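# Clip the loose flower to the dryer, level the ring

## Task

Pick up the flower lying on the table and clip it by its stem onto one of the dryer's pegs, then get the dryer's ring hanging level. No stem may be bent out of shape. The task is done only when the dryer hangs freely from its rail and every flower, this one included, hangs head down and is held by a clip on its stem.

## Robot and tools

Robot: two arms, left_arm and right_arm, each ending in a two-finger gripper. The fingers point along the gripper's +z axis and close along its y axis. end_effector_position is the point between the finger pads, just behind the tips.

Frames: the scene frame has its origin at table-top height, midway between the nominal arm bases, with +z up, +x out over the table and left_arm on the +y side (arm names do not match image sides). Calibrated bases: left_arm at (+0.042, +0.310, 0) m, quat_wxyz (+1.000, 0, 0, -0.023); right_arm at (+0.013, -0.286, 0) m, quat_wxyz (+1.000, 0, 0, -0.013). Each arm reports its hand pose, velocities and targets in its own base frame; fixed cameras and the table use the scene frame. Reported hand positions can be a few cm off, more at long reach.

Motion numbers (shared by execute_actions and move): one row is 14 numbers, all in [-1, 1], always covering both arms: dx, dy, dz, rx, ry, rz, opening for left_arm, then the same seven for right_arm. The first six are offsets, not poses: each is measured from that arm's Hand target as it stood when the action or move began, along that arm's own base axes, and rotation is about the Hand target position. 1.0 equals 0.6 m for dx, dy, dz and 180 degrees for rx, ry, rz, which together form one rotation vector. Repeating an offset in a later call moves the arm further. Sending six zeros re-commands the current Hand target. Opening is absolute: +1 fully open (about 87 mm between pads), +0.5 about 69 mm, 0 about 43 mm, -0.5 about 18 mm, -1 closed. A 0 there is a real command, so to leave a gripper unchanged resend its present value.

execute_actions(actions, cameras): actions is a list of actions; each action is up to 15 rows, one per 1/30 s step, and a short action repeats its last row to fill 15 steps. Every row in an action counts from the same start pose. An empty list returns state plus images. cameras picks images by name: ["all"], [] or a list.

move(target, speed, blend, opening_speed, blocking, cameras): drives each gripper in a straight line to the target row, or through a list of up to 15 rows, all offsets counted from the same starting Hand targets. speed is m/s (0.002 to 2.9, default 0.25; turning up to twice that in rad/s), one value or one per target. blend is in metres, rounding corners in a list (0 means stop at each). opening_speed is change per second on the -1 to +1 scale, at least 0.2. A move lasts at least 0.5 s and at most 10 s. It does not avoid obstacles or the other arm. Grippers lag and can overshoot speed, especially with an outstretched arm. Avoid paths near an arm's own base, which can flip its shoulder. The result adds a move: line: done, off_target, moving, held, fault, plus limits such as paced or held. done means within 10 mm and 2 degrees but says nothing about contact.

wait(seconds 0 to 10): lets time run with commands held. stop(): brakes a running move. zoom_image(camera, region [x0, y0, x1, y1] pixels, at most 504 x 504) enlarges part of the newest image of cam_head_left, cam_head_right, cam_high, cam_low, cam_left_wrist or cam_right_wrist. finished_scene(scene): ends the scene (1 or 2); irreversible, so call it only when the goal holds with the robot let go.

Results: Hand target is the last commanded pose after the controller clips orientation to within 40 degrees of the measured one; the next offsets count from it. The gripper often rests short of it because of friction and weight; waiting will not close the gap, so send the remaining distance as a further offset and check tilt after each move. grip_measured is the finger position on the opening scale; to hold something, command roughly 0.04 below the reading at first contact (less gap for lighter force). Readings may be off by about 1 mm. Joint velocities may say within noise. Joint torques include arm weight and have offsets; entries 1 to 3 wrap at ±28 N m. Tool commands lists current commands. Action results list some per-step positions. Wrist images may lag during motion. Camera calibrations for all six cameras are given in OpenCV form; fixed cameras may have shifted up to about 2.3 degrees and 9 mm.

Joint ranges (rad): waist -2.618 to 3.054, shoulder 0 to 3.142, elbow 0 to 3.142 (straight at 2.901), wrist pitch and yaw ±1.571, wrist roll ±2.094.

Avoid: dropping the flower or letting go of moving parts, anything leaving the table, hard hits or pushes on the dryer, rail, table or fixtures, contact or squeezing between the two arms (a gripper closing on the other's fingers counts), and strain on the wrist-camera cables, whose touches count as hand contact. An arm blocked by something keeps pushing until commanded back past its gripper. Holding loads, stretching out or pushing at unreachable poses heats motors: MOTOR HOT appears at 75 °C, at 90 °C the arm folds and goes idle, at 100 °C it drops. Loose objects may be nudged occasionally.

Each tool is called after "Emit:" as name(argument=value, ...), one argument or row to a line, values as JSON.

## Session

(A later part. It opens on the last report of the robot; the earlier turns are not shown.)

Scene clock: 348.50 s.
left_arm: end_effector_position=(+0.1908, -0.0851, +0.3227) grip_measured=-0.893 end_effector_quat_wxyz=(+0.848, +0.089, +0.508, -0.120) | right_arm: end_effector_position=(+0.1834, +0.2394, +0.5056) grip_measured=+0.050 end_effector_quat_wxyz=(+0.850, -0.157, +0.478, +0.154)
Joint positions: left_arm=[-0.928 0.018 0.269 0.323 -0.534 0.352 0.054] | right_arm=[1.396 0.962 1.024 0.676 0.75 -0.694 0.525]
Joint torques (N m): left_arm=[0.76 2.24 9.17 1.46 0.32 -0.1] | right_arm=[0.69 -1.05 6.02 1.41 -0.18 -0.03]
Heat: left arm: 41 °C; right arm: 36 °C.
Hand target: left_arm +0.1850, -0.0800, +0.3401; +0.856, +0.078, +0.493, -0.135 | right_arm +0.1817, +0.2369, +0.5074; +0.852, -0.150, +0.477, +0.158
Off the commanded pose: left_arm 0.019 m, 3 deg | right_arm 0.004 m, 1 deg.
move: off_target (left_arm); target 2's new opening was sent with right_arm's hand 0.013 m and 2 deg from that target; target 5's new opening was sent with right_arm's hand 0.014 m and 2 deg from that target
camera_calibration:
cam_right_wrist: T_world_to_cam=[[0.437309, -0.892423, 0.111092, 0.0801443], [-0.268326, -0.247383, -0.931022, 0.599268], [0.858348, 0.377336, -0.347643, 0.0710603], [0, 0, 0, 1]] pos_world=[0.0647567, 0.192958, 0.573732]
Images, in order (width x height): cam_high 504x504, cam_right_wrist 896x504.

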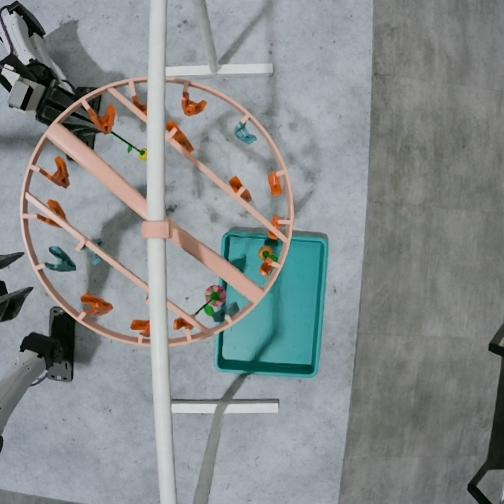

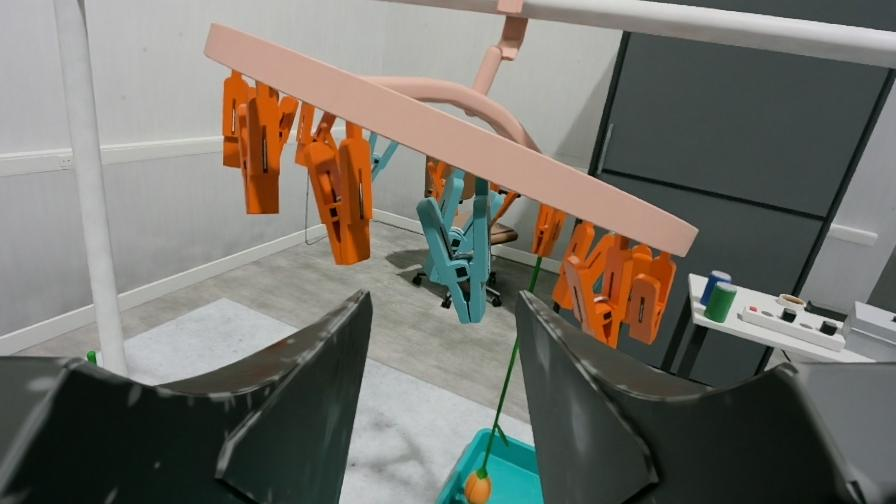

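Emit:
move(
  target=[
    [0, 0, 0, 0, 0, 0, -0.95, 0.0055, -0.1115, -0.029, 0, 0, 0.05, 0.05],
    [0, 0, 0, 0, 0, 0, -0.95, 0.1193, -0.1348, -0.0373, 0, 0, 0.111, 0.05],
  ],
  speed=0.15,
  blend=[0.03, 0],
  cameras=["cam_right_wrist"],
)

Emit:
zoom_image(
  camera="cam_right_wrist",
  region=[300, 80, 600, 380],
)

Scene clock: 392.47 s.
left_arm: end_effector_position=(+0.1908, -0.0851, +0.3227) grip_measured=-0.893 end_effector_quat_wxyz=(+0.848, +0.089, +0.508, -0.120) | right_arm: end_effector_position=(+0.2523, +0.1567, +0.4840) grip_measured=+0.050 end_effector_quat_wxyz=(+0.809, -0.229, +0.448, +0.303)
Joint positions: left_arm=[-0.928 0.018 0.269 0.323 -0.534 0.352 0.054] | right_arm=[0.238 0.81 0.922 0.489 -0.508 0.206 0.525]
Joint torques (N m): left_arm=[0.75 2.24 9.17 1.45 0.32 -0.09] | right_arm=[-0.61 0.84 6.37 1.65 0.03 0.09]
Heat: left arm: 42 °C; right arm: 35 °C.
Hand target: left_arm +0.1850, -0.0800, +0.3401; +0.856, +0.078, +0.493, -0.135 | right_arm +0.2532, +0.1561, +0.4850; +0.811, -0.230, +0.444, +0.303
Off the commanded pose: left_arm 0.019 m, 3 deg | right_arm 0.002 m, 1 deg.
move: off_target (left_arm)
camera_calibration:
cam_right_wrist: T_world_to_cam=[[0.715595, -0.692636, 0.0904393, -0.1129], [-0.182228, -0.310102, -0.933075, 0.566307], [0.674327, 0.651223, -0.348125, 0.0393903], [0, 0, 0, 1]] pos_world=[0.157426, 0.0717625, 0.552331]
Images, in order (width x height): cam_right_wrist 896x504.

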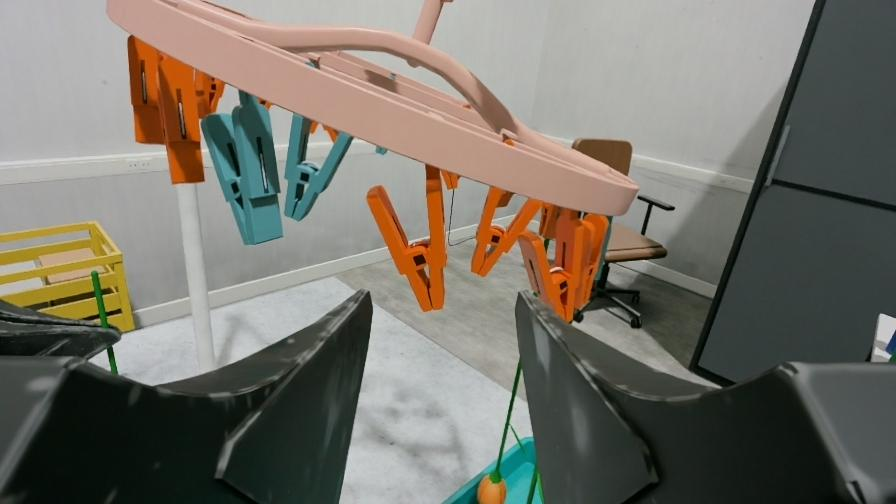

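Scaled by 1.680 from the camera's 896x504 image, which has a finer 1280x720 frame.

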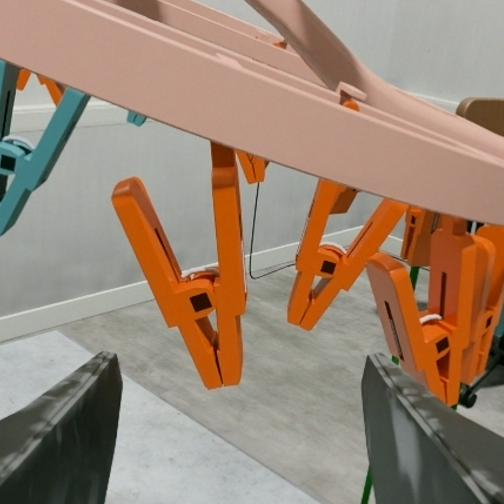

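Emit:
move(
  target=[
    [0.03, -0.25, 0.0125, 0, 0, 0, -0.95, 0.006, 0.046, 0.0033, 0, 0, 0, 0.05],
    [0.058, -0.5, 0.025, 0, 0, 0, -0.95, 0.0303, 0.0727, 0.0303, 0, 0, 0, 0.05],
    [0.058, -0.5, 0.025, 0, 0, 0, -0.95, 0.0303, 0.0727, 0.0303, 0, 0, 0, -0.3],
  ],
  speed=0.16,
  blend=[0.01, 0, 0],
  opening_speed=0.7,
  cameras=["cam_right_wrist"],
)

Scene clock: 399.13 s.
left_arm: end_effector_position=(+0.2225, -0.3852, +0.3333) grip_measured=-0.893 end_effector_quat_wxyz=(+0.836, +0.137, +0.519, -0.116) | right_arm: end_effector_position=(+0.2728, +0.1998, +0.4928) grip_measured=-0.300 end_effector_quat_wxyz=(+0.804, -0.232, +0.453, +0.306)
Joint positions: left_arm=[-1.393 1.696 0.927 1.479 -0.864 0.7 0.054] | right_arm=[0.448 0.951 1.027 0.46 -0.339 0.086 0.35]
Joint torques (N m): left_arm=[-0.75 -5.52 8.8 2.25 0.07 0.17] | right_arm=[0.8 -0.34 9.2 1.6 0.15 -0.1]
Heat: left arm: 42 °C; right arm: 36 °C.
Hand target: left_arm +0.2199, -0.3800, +0.3549; +0.856, +0.078, +0.493, -0.135 | right_arm +0.2714, +0.1996, +0.5033; +0.811, -0.230, +0.444, +0.303
Off the commanded pose: left_arm 0.023 m, 8 deg | right_arm 0.010 m, 1 deg.
joint sent to its limit (left arm) — joint 4 (wrist pitch), upper limit. The joint targets still meet the commanded pose.
move: off_target (left_arm)
camera_calibration:
cam_right_wrist: T_world_to_cam=[[0.723092, -0.685392, 0.0858786, -0.0998239], [-0.191062, -0.317932, -0.928663, 0.593427], [0.663802, 0.655101, -0.360847, 0.0089821], [0, 0, 0, 1]] pos_world=[0.179601, 0.114367, 0.562908]
Images, in order (width x height): cam_right_wrist 896x504.

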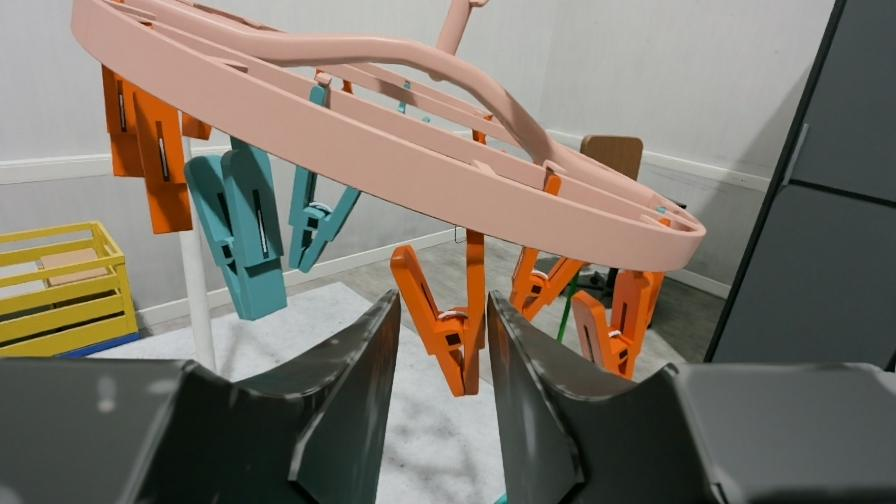

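Emit:
move(
  target=[
    [0, 0, 0, 0, 0, 0, -0.95, 0, 0, 0, 0, 0, 0, 0.0],
    [0, 0, 0, 0, 0, 0, -0.95, 0.023, 0.0283, 0.0112, 0, 0, 0, 0.0],
    [0, 0, 0, 0, 0, 0, -0.95, 0.023, 0.0283, 0.0112, 0, 0, 0, -0.3],
  ],
  speed=0.08,
  opening_speed=0.7,
  cameras=["cam_right_wrist", "cam_left_wrist"],
)

Scene clock: 407.83 s.
left_arm: end_effector_position=(+0.2225, -0.3852, +0.3333) grip_measured=-0.893 end_effector_quat_wxyz=(+0.836, +0.137, +0.519, -0.116) | right_arm: end_effector_position=(+0.2873, +0.2171, +0.4969) grip_measured=-0.298 end_effector_quat_wxyz=(+0.802, -0.233, +0.458, +0.306)
Joint positions: left_arm=[-1.393 1.696 0.927 1.479 -0.864 0.7 0.054] | right_arm=[0.497 1.033 1.089 0.46 -0.297 0.058 0.351]
Joint torques (N m): left_arm=[-0.75 -5.53 8.8 2.25 0.08 0.17] | right_arm=[0.75 -1.1 9.28 1.73 0.14 -0.1]
Heat: left arm: 42 °C; right arm: 36 °C.
Hand target: left_arm +0.2199, -0.3800, +0.3549; +0.856, +0.078, +0.493, -0.135 | right_arm +0.2852, +0.2167, +0.5100; +0.811, -0.230, +0.444, +0.303
Off the commanded pose: left_arm 0.022 m, 8 deg | right_arm 0.013 m, 2 deg.
joint sent to its limit (left arm) — joint 4 (wrist pitch), upper limit. The joint targets still meet the commanded pose.
move: off_target (left_arm, right_arm); target 3's new opening was sent with right_arm's hand 0.013 m and 2 deg from that target
camera_calibration:
cam_left_wrist: T_world_to_cam=[[-0.308767, -0.946931, -0.0893519, -0.264045], [-0.361958, 0.203856, -0.909631, 0.48664], [0.879573, -0.248523, -0.405693, -0.00757629], [0, 0, 0, 1]] pos_world=[0.101279, -0.35112, 0.415997]
cam_right_wrist: T_world_to_cam=[[0.723803, -0.684937, 0.0834837, -0.0978438], [-0.199578, -0.323633, -0.924895, 0.607288], [0.660513, 0.652781, -0.370945, -0.0041945], [0, 0, 0, 1]] pos_world=[0.194791, 0.13226, 0.568289]
Images, in order (width x height): cam_left_wrist 896x504, cam_right_wrist 896x504.

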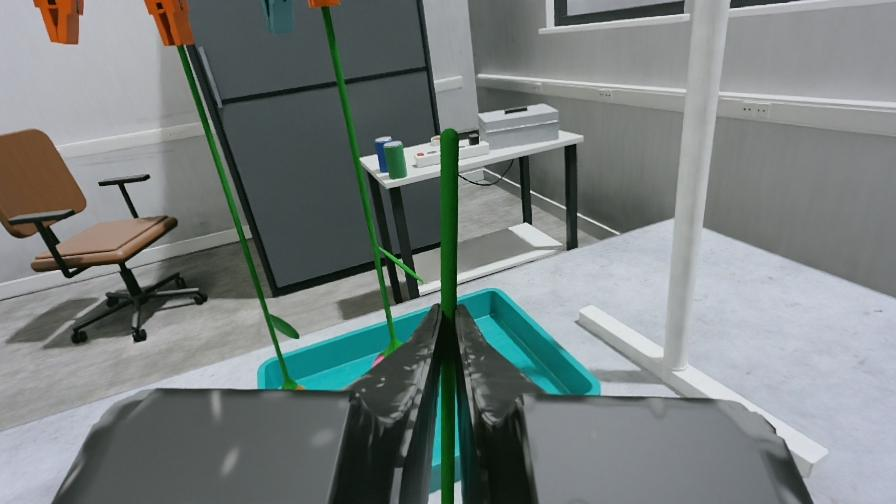

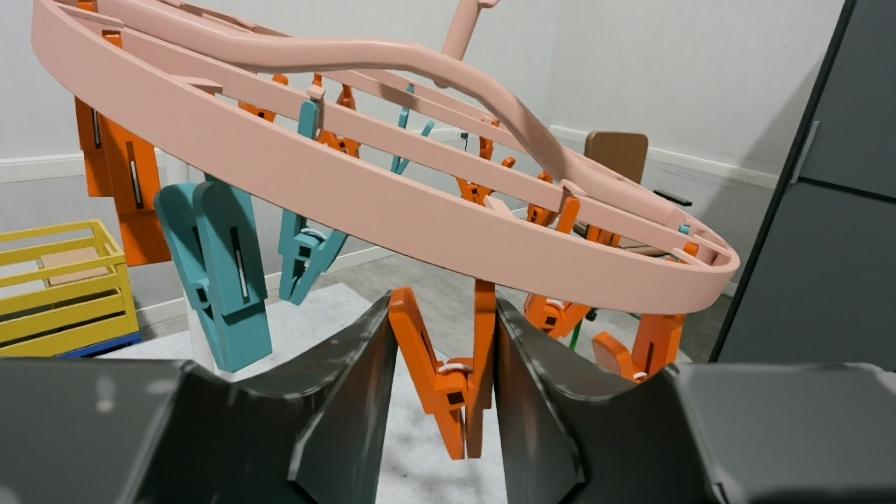

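Emit:
move(
  target=[
    [0, 0, 0, 0, 0, 0, -0.95, 0, 0, 0, 0, 0, 0, -0.46],
    [0.103, 0.0053, 0.08, 0, 0, 0, -0.95, 0, 0, 0, 0, 0, 0, -0.46],
  ],
  speed=0.09,
  opening_speed=0.5,
  cameras=["cam_right_wrist", "cam_left_wrist"],
)

Emit:
zoom_image(
  camera="cam_right_wrist",
  region=[390, 330, 510, 504],
)

Emit:
zoom_image(
  camera="cam_left_wrist",
  region=[380, 0, 520, 180],
)

Scene clock: 415.33 s.
left_arm: end_effector_position=(+0.2818, -0.3785, +0.3814) grip_measured=-0.893 end_effector_quat_wxyz=(+0.849, +0.095, +0.506, -0.116) | right_arm: end_effector_position=(+0.2876, +0.2168, +0.4969) grip_measured=-0.419 end_effector_quat_wxyz=(+0.802, -0.232, +0.458, +0.305)
Joint positions: left_arm=[-1.23 1.696 1.099 1.31 -0.77 0.592 0.054] | right_arm=[0.497 1.033 1.089 0.46 -0.295 0.058 0.29]
Joint torques (N m): left_arm=[0.53 -8.13 9.29 1.22 0.42 -0.12] | right_arm=[0.69 -1.05 9.35 1.74 0.11 -0.1]
Heat: left arm: 42 °C; right arm: 37 °C.
Hand target: left_arm +0.2816, -0.3768, +0.4030; +0.856, +0.078, +0.493, -0.135 | right_arm +0.2852, +0.2167, +0.5100; +0.811, -0.230, +0.444, +0.303
Off the commanded pose: left_arm 0.022 m, 3 deg | right_arm 0.013 m, 2 deg.
move: off_target (left_arm, right_arm)
camera_calibration:
cam_left_wrist: T_world_to_cam=[[-0.265458, -0.963839, -0.0233848, -0.278792], [-0.344799, 0.117559, -0.931286, 0.521205], [0.900359, -0.239154, -0.363537, -0.0569151], [0, 0, 0, 1]] pos_world=[0.156947, -0.343595, 0.458181]
cam_right_wrist: T_world_to_cam=[[0.722163, -0.686775, 0.0825905, -0.0969862], [-0.200718, -0.322312, -0.925109, 0.607413], [0.661962, 0.651502, -0.37061, -0.00443399], [0, 0, 0, 1]] pos_world=[0.194894, 0.132058, 0.56829]
Images, in order (width x height): cam_left_wrist 896x504, cam_right_wrist 896x504.

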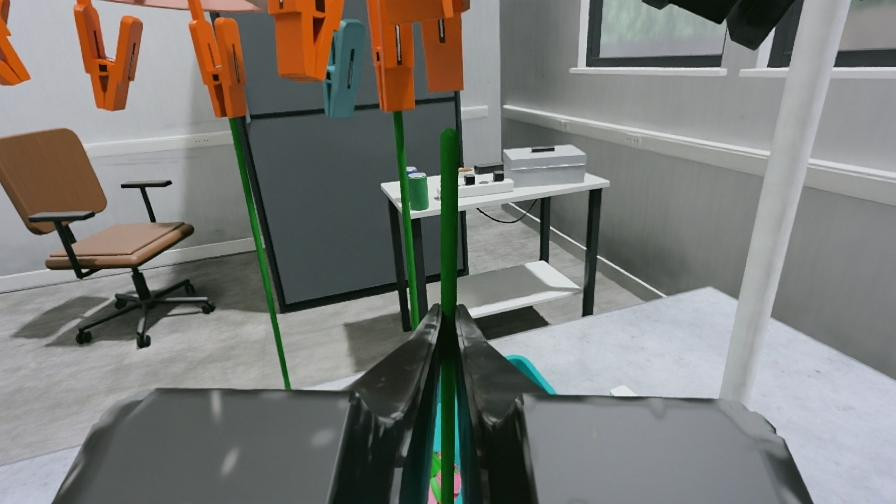

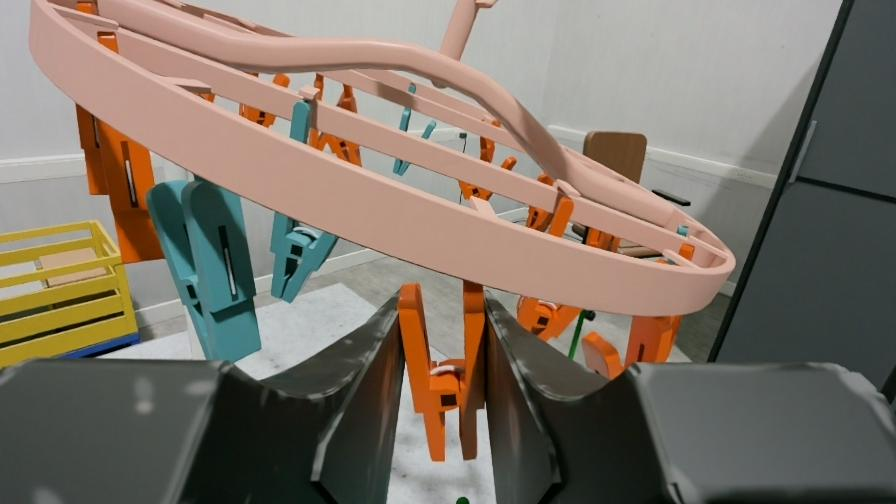

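Scaled by 2.897 from the camera's 896x504 image, which has a finer 1280x720 frame.

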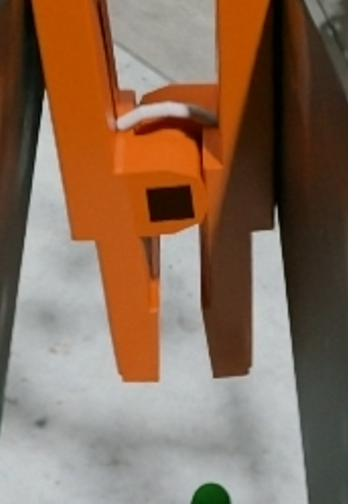

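Scaled by 2.800 from the camera's 896x504 image, which has a finer 1280x720 frame.

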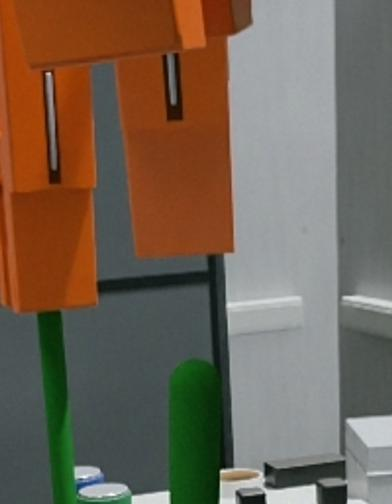

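Emit:
move(
  target=[0.0008, 0.0083, 0.035, 0, 0, 0, -0.95, 0, 0, 0, 0, 0, 0, -0.46],
  speed=0.05,
  cameras=["cam_right_wrist", "cam_left_wrist"],
)

Emit:
zoom_image(
  camera="cam_right_wrist",
  region=[390, 330, 510, 504],
)

Emit:
zoom_image(
  camera="cam_left_wrist",
  region=[380, 0, 520, 180],
)

Scene clock: 418.93 s.
left_arm: end_effector_position=(+0.2835, -0.3800, +0.3935) grip_measured=-0.893 end_effector_quat_wxyz=(+0.847, +0.103, +0.510, -0.113) | right_arm: end_effector_position=(+0.2876, +0.2168, +0.4969) grip_measured=-0.419 end_effector_quat_wxyz=(+0.802, -0.232, +0.458, +0.305)
Joint positions: left_arm=[-1.226 1.676 1.141 1.225 -0.765 0.587 0.054] | right_arm=[0.497 1.033 1.089 0.46 -0.295 0.058 0.29]
Joint torques (N m): left_arm=[0.79 -9.89 9.4 1.24 0.41 -0.11] | right_arm=[0.69 -1.1 9.31 1.74 0.11 -0.1]
Heat: left arm: 43 °C; right arm: 37 °C.
Hand target: left_arm +0.2822, -0.3718, +0.4240; +0.856, +0.078, +0.493, -0.135 | right_arm +0.2852, +0.2167, +0.5100; +0.811, -0.230, +0.444, +0.303
Off the commanded pose: left_arm 0.032 m, 4 deg | right_arm 0.013 m, 2 deg.
move: off_target (left_arm, right_arm)
camera_calibration:
cam_left_wrist: T_world_to_cam=[[-0.267959, -0.962661, -0.0384846, -0.272459], [-0.350393, 0.134587, -0.926883, 0.53964], [0.897454, -0.234882, -0.373373, -0.0481186], [0, 0, 0, 1]] pos_world=[0.159262, -0.346217, 0.471731]
cam_right_wrist: T_world_to_cam=[[0.722163, -0.686775, 0.0825905, -0.0969862], [-0.200718, -0.322312, -0.925109, 0.607413], [0.661962, 0.651502, -0.37061, -0.00443399], [0, 0, 0, 1]] pos_world=[0.194894, 0.132058, 0.56829]
Images, in order (width x height): cam_left_wrist 896x504, cam_right_wrist 896x504.

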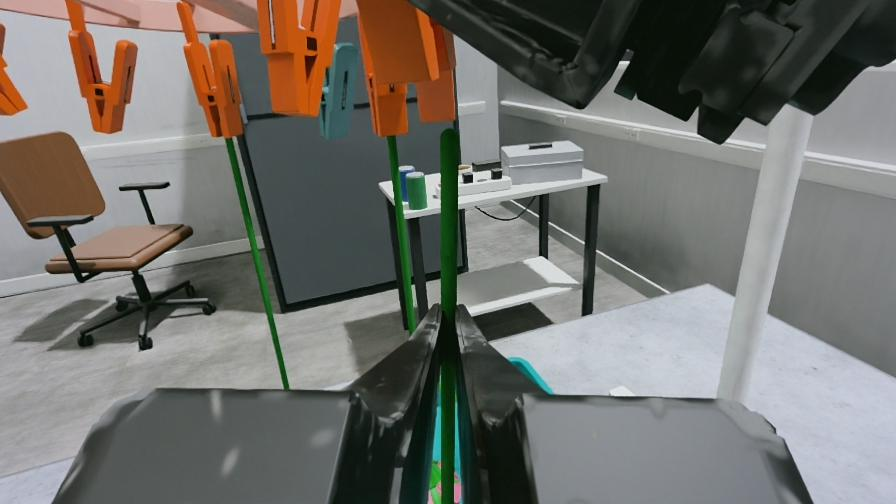

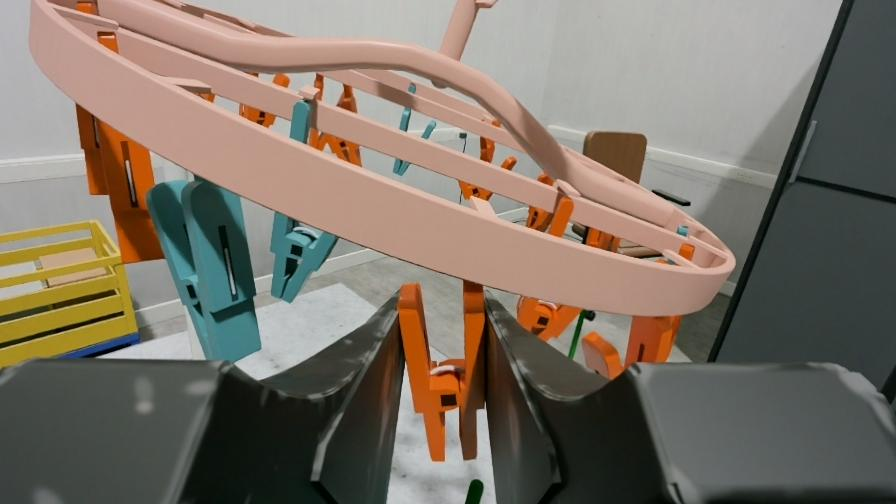

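Scaled by 2.897 from the camera's 896x504 image, which has a finer 1280x720 frame.

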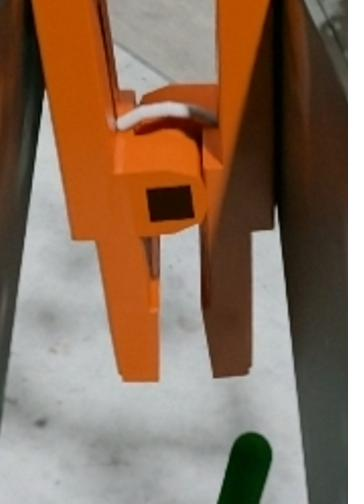

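Scaled by 2.800 from the camera's 896x504 image, which has a finer 1280x720 frame.

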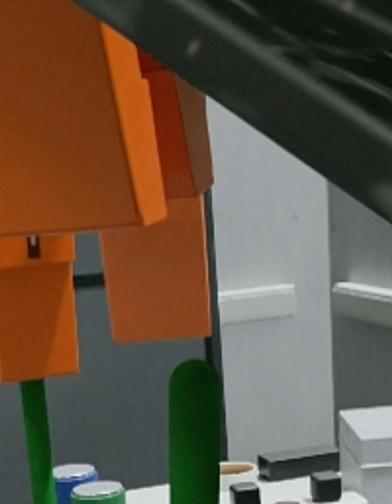

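Emit:
move(
  target=[0, 0, 0, 0, 0, 0, -0.95, 0.0047, -0.0148, 0.0, 0, 0, 0, -0.46],
  speed=0.05,
  cameras=["cam_right_wrist", "cam_left_wrist"],
)

Emit:
zoom_image(
  camera="cam_right_wrist",
  region=[390, 330, 510, 504],
)

Emit:
zoom_image(
  camera="cam_left_wrist",
  region=[340, 0, 520, 180],
)

Scene clock: 423.70 s.
left_arm: end_effector_position=(+0.2835, -0.3801, +0.3935) grip_measured=-0.893 end_effector_quat_wxyz=(+0.847, +0.103, +0.510, -0.112) | right_arm: end_effector_position=(+0.2911, +0.2109, +0.4970) grip_measured=-0.419 end_effector_quat_wxyz=(+0.803, -0.232, +0.458, +0.302)
Joint positions: left_arm=[-1.226 1.676 1.141 1.225 -0.765 0.587 0.054] | right_arm=[0.468 1.033 1.089 0.463 -0.315 0.067 0.29]
Joint torques (N m): left_arm=[0.79 -9.89 9.39 1.24 0.41 -0.11] | right_arm=[-0.7 -1.59 8.85 1.75 -0.07 0.11]
Heat: left arm: 43 °C; right arm: 38 °C.
Hand target: left_arm +0.2822, -0.3718, +0.4240; +0.856, +0.078, +0.493, -0.135 | right_arm +0.2880, +0.2078, +0.5100; +0.811, -0.230, +0.444, +0.303
Off the commanded pose: left_arm 0.032 m, 5 deg | right_arm 0.014 m, 2 deg.
move: off_target (left_arm, right_arm)
camera_calibration:
cam_left_wrist: T_world_to_cam=[[-0.267974, -0.962646, -0.0387642, -0.272416], [-0.350498, 0.13489, -0.926799, 0.539736], [0.897408, -0.234771, -0.373552, -0.0480122], [0, 0, 0, 1]] pos_world=[0.159262, -0.346317, 0.471732]
cam_right_wrist: T_world_to_cam=[[0.716671, -0.692153, 0.0854865, -0.10228], [-0.20161, -0.322958, -0.92469, 0.606546], [0.667635, 0.645463, -0.371, -0.0030216], [0, 0, 0, 1]] pos_world=[0.197604, 0.127046, 0.568489]
Images, in order (width x height): cam_left_wrist 896x504, cam_right_wrist 896x504.

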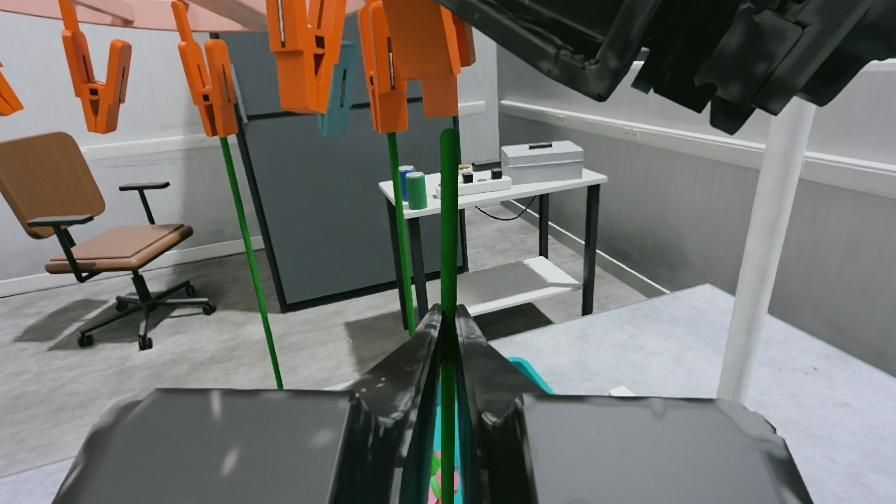

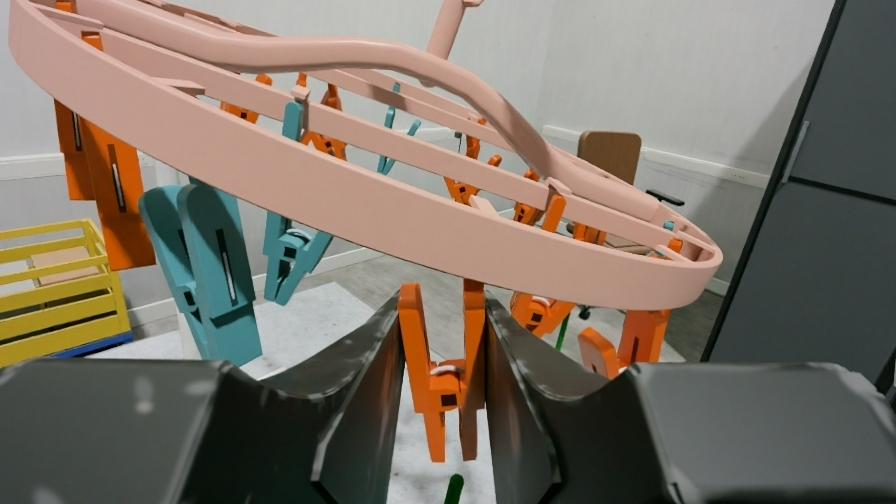

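Scaled by 2.897 from the camera's 896x504 image, which has a finer 1280x720 frame.

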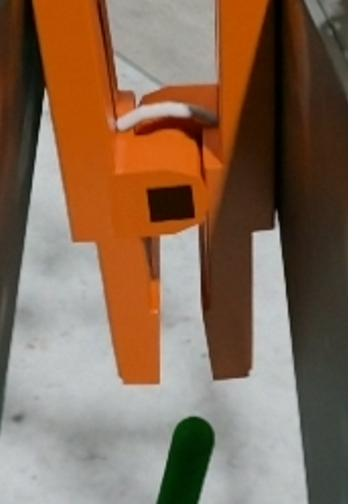

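Scaled by 2.800 from the camera's 896x504 image, which has a finer 1280x720 frame.

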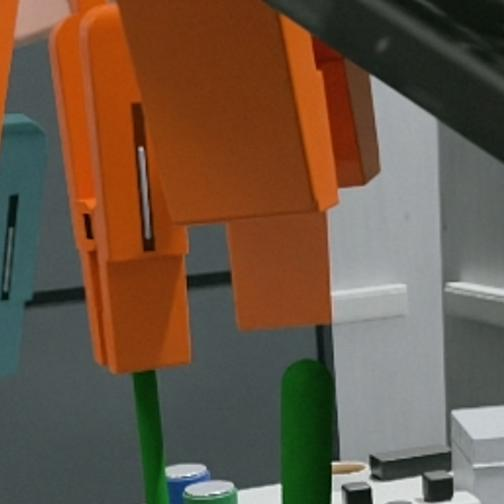

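Emit:
move(
  target=[0, 0, 0, 0, 0, 0, -0.95, -0.008, -0.004, -0.0433, 0, 0, 0, -0.46],
  speed=0.03,
  cameras=["cam_left_wrist", "cam_right_wrist"],
)

Scene clock: 434.73 s.
left_arm: end_effector_position=(+0.2835, -0.3802, +0.3933) grip_measured=-0.893 end_effector_quat_wxyz=(+0.847, +0.104, +0.510, -0.112) | right_arm: end_effector_position=(+0.2878, +0.2094, +0.4826) grip_measured=-0.428 end_effector_quat_wxyz=(+0.810, -0.231, +0.447, +0.302)
Joint positions: left_arm=[-1.226 1.676 1.141 1.224 -0.765 0.587 0.054] | right_arm=[0.468 1.007 0.994 0.558 -0.316 0.067 0.286]
Joint torques (N m): left_arm=[0.8 -9.91 9.39 1.25 0.41 -0.11] | right_arm=[-0.76 -3.41 5.82 1.58 -0.06 0.11]
Heat: left arm: 44 °C; right arm: 38 °C.
Hand target: left_arm +0.2822, -0.3718, +0.4240; +0.856, +0.078, +0.493, -0.135 | right_arm +0.2832, +0.2054, +0.4841; +0.811, -0.230, +0.444, +0.303
Off the commanded pose: left_arm 0.032 m, 5 deg | right_arm 0.006 m, 0 deg.
move: off_target (left_arm)
camera_calibration:
cam_left_wrist: T_world_to_cam=[[-0.268008, -0.962599, -0.0396822, -0.27216], [-0.35087, 0.135884, -0.926513, 0.539943], [0.897253, -0.234389, -0.374165, -0.04765], [0, 0, 0, 1]] pos_world=[0.159263, -0.346519, 0.471635]
cam_right_wrist: T_world_to_cam=[[0.715161, -0.692605, 0.094036, -0.1033], [-0.179909, -0.31241, -0.932756, 0.587502], [0.675409, 0.650153, -0.348029, -0.0194783], [0, 0, 0, 1]] pos_world=[0.192729, 0.124659, 0.550931]
Images, in order (width x height): cam_left_wrist 896x504, cam_right_wrist 896x504.

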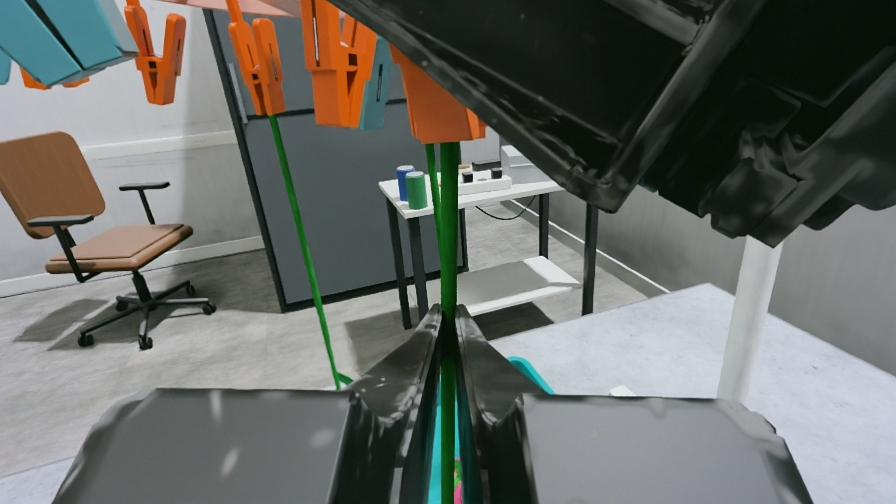

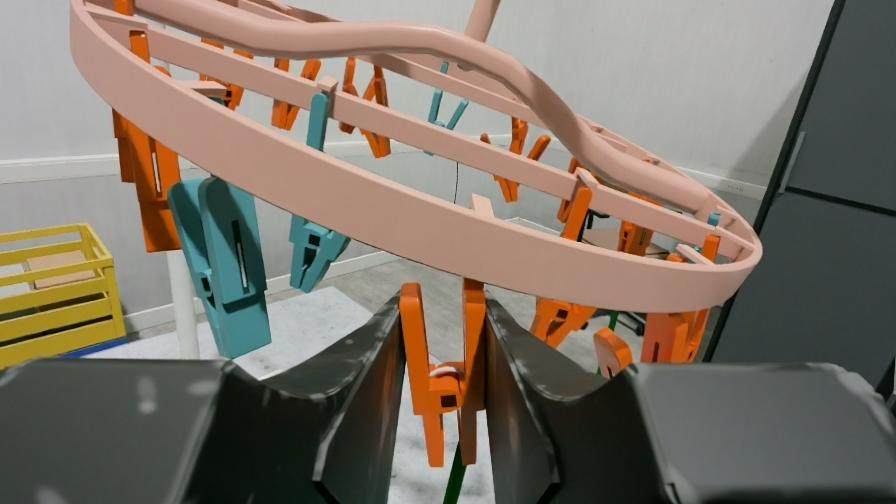

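Emit:
zoom_image(
  camera="cam_right_wrist",
  region=[390, 390, 510, 504],
)

Emit:
zoom_image(
  camera="cam_left_wrist",
  region=[340, 20, 520, 200],
)

Scaled by 4.200 from the camera's 896x504 image, which has a finer 1280x720 frame.

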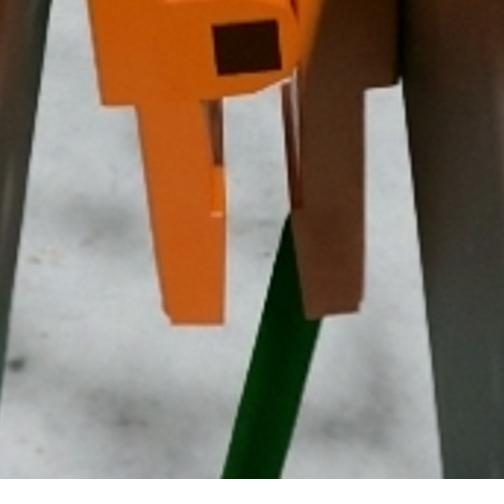

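Scaled by 2.800 from the camera's 896x504 image, which has a finer 1280x720 frame.

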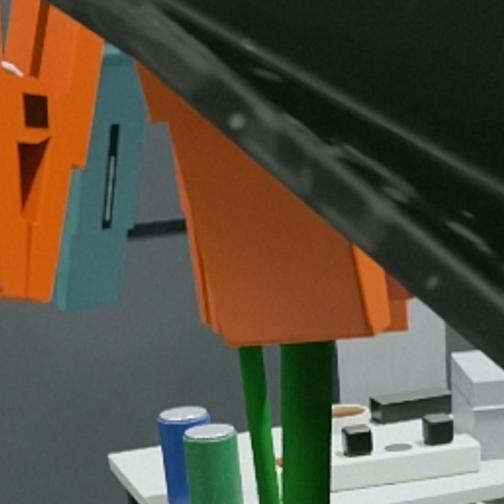

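Emit:
move(
  target=[0, 0, 0, 0, 0, 0, -0.95, 0.0083, 0.0008, 0.0267, 0, 0, 0, -0.46],
  speed=0.03,
  cameras=["cam_left_wrist", "cam_right_wrist"],
)

Emit:
zoom_image(
  camera="cam_right_wrist",
  region=[390, 390, 510, 504],
)

Emit:
zoom_image(
  camera="cam_left_wrist",
  region=[340, 20, 520, 200],
)

Scene clock: 455.77 s.
left_arm: end_effector_position=(+0.2835, -0.3802, +0.3933) grip_measured=-0.893 end_effector_quat_wxyz=(+0.847, +0.104, +0.510, -0.112) | right_arm: end_effector_position=(+0.2883, +0.2073, +0.4903) grip_measured=-0.431 end_effector_quat_wxyz=(+0.807, -0.232, +0.452, +0.302)
Joint positions: left_arm=[-1.226 1.676 1.141 1.224 -0.765 0.587 0.054] | right_arm=[0.455 1.012 1.037 0.512 -0.328 0.073 0.285]
Joint torques (N m): left_arm=[0.79 -9.89 9.39 1.25 0.41 -0.11] | right_arm=[-0.58 -0.69 9.39 1.61 -0.02 0.11]
Heat: left arm: 45 °C; right arm: 38 °C.
Hand target: left_arm +0.2822, -0.3718, +0.4240; +0.856, +0.078, +0.493, -0.135 | right_arm +0.2883, +0.2059, +0.5000; +0.811, -0.230, +0.444, +0.303
Off the commanded pose: left_arm 0.032 m, 5 deg | right_arm 0.010 m, 1 deg.
move: off_target (left_arm)
camera_calibration:
cam_left_wrist: T_world_to_cam=[[-0.268008, -0.962599, -0.0396822, -0.27216], [-0.35087, 0.135884, -0.926513, 0.539943], [0.897253, -0.234389, -0.374165, -0.04765], [0, 0, 0, 1]] pos_world=[0.159263, -0.346519, 0.471635]
cam_right_wrist: T_world_to_cam=[[0.716437, -0.691629, 0.0914729, -0.105249], [-0.187921, -0.317584, -0.929423, 0.595873], [0.671866, 0.648683, -0.3575, -0.00987866], [0, 0, 0, 1]] pos_world=[0.194018, 0.122854, 0.559914]
Images, in order (width x height): cam_left_wrist 896x504, cam_right_wrist 896x504.

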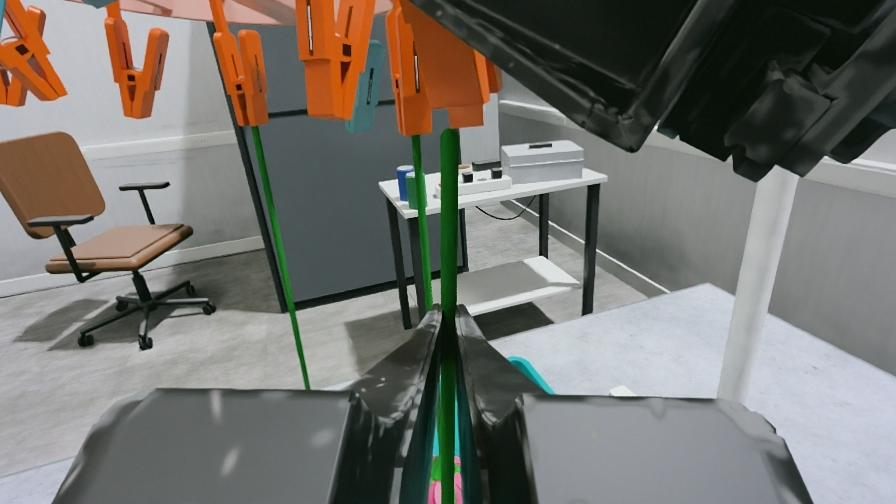

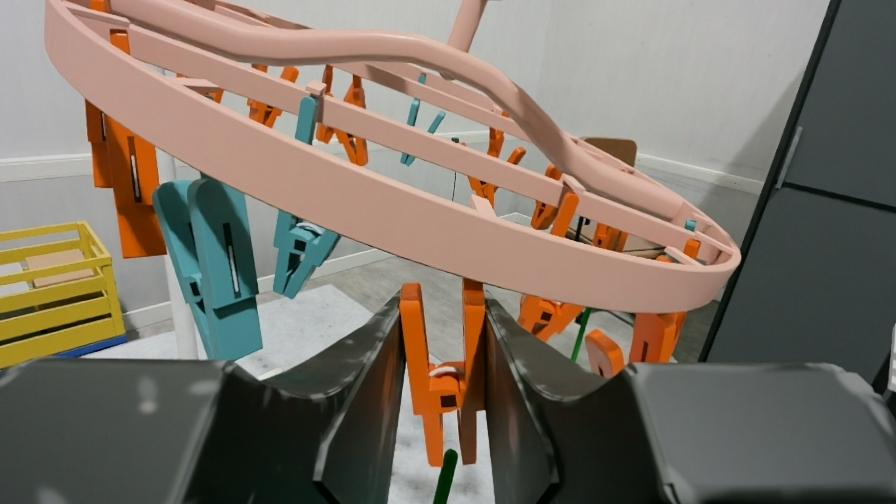

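Scaled by 4.200 from the camera's 896x504 image, which has a finer 1280x720 frame.

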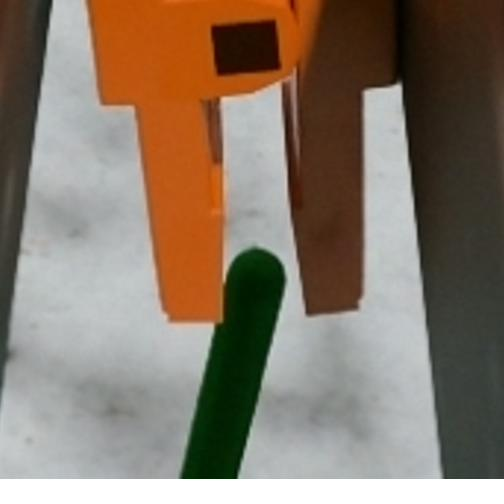

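Scaled by 2.800 from the camera's 896x504 image, which has a finer 1280x720 frame.

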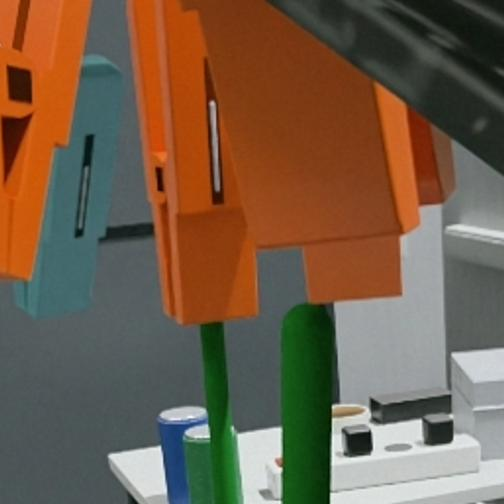

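Emit:
move(
  target=[0, 0, 0, 0, 0, 0, -0.95, 0.0083, 0.009, 0.003, 0, 0, 0, -0.46],
  speed=0.03,
  cameras=["cam_left_wrist", "cam_right_wrist"],
)

Emit:
zoom_image(
  camera="cam_right_wrist",
  region=[390, 390, 510, 504],
)

Emit:
zoom_image(
  camera="cam_left_wrist",
  region=[340, 20, 520, 200],
)

Scene clock: 461.23 s.
left_arm: end_effector_position=(+0.2835, -0.3802, +0.3933) grip_measured=-0.893 end_effector_quat_wxyz=(+0.847, +0.104, +0.510, -0.112) | right_arm: end_effector_position=(+0.2951, +0.2106, +0.4897) grip_measured=-0.431 end_effector_quat_wxyz=(+0.805, -0.232, +0.456, +0.302)
Joint positions: left_arm=[-1.226 1.676 1.141 1.224 -0.765 0.587 0.054] | right_arm=[0.455 1.039 1.055 0.512 -0.328 0.073 0.285]
Joint torques (N m): left_arm=[0.79 -9.91 9.37 1.25 0.41 -0.11] | right_arm=[0.54 -0.9 9.54 1.67 0.08 0.02]
Heat: left arm: 45 °C; right arm: 38 °C.
Hand target: left_arm +0.2822, -0.3718, +0.4240; +0.856, +0.078, +0.493, -0.135 | right_arm +0.2933, +0.2113, +0.5018; +0.811, -0.230, +0.444, +0.303
Off the commanded pose: left_arm 0.032 m, 5 deg | right_arm 0.012 m, 2 deg.
move: off_target (left_arm, right_arm)
camera_calibration:
cam_left_wrist: T_world_to_cam=[[-0.268008, -0.962599, -0.0396822, -0.27216], [-0.35087, 0.135884, -0.926513, 0.539943], [0.897253, -0.234389, -0.374165, -0.04765], [0, 0, 0, 1]] pos_world=[0.159263, -0.346519, 0.471635]
cam_right_wrist: T_world_to_cam=[[0.717142, -0.691302, 0.0883682, -0.106474], [-0.195513, -0.321266, -0.926587, 0.599241], [0.668941, 0.647217, -0.365552, -0.0116496], [0, 0, 0, 1]] pos_world=[0.201309, 0.12645, 0.560399]
Images, in order (width x height): cam_left_wrist 896x504, cam_right_wrist 896x504.

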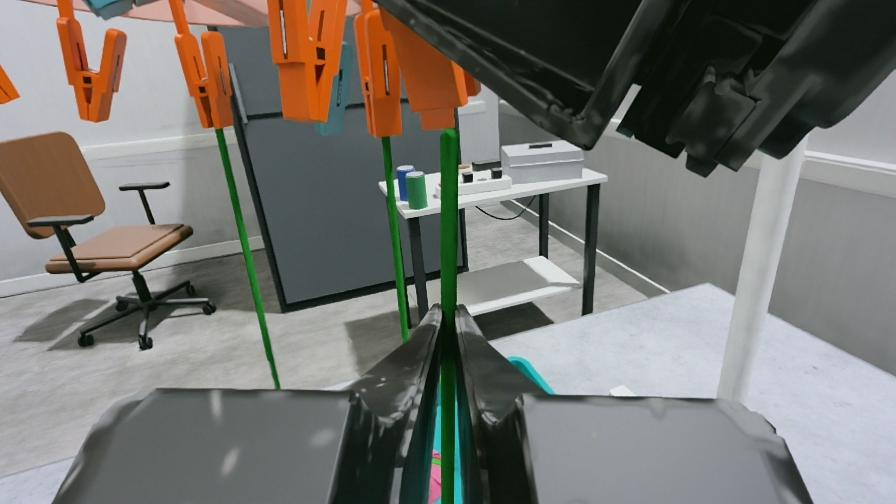

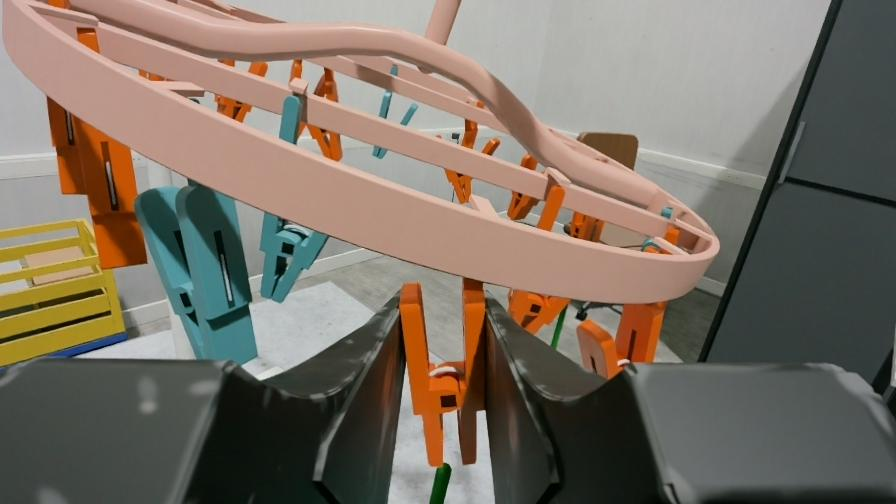

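Scaled by 4.200 from the camera's 896x504 image, which has a finer 1280x720 frame.

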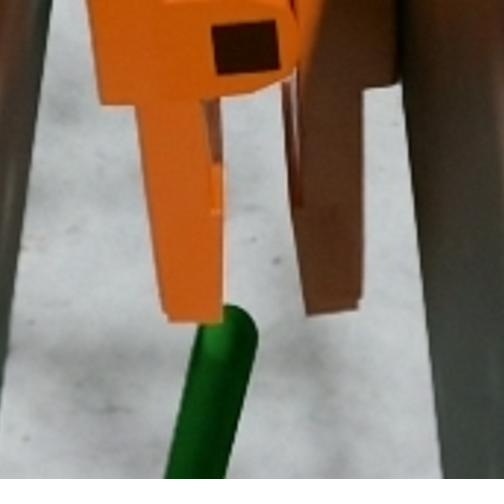

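Scaled by 2.800 from the camera's 896x504 image, which has a finer 1280x720 frame.

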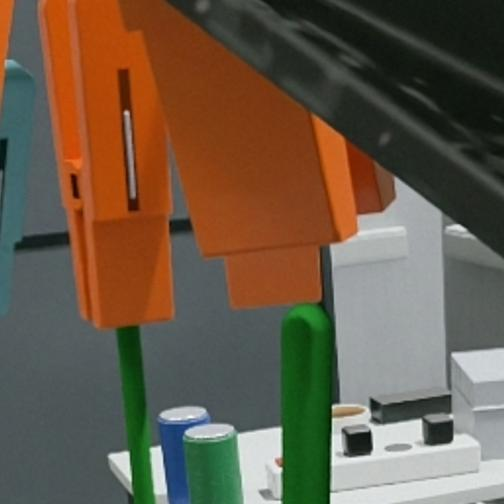

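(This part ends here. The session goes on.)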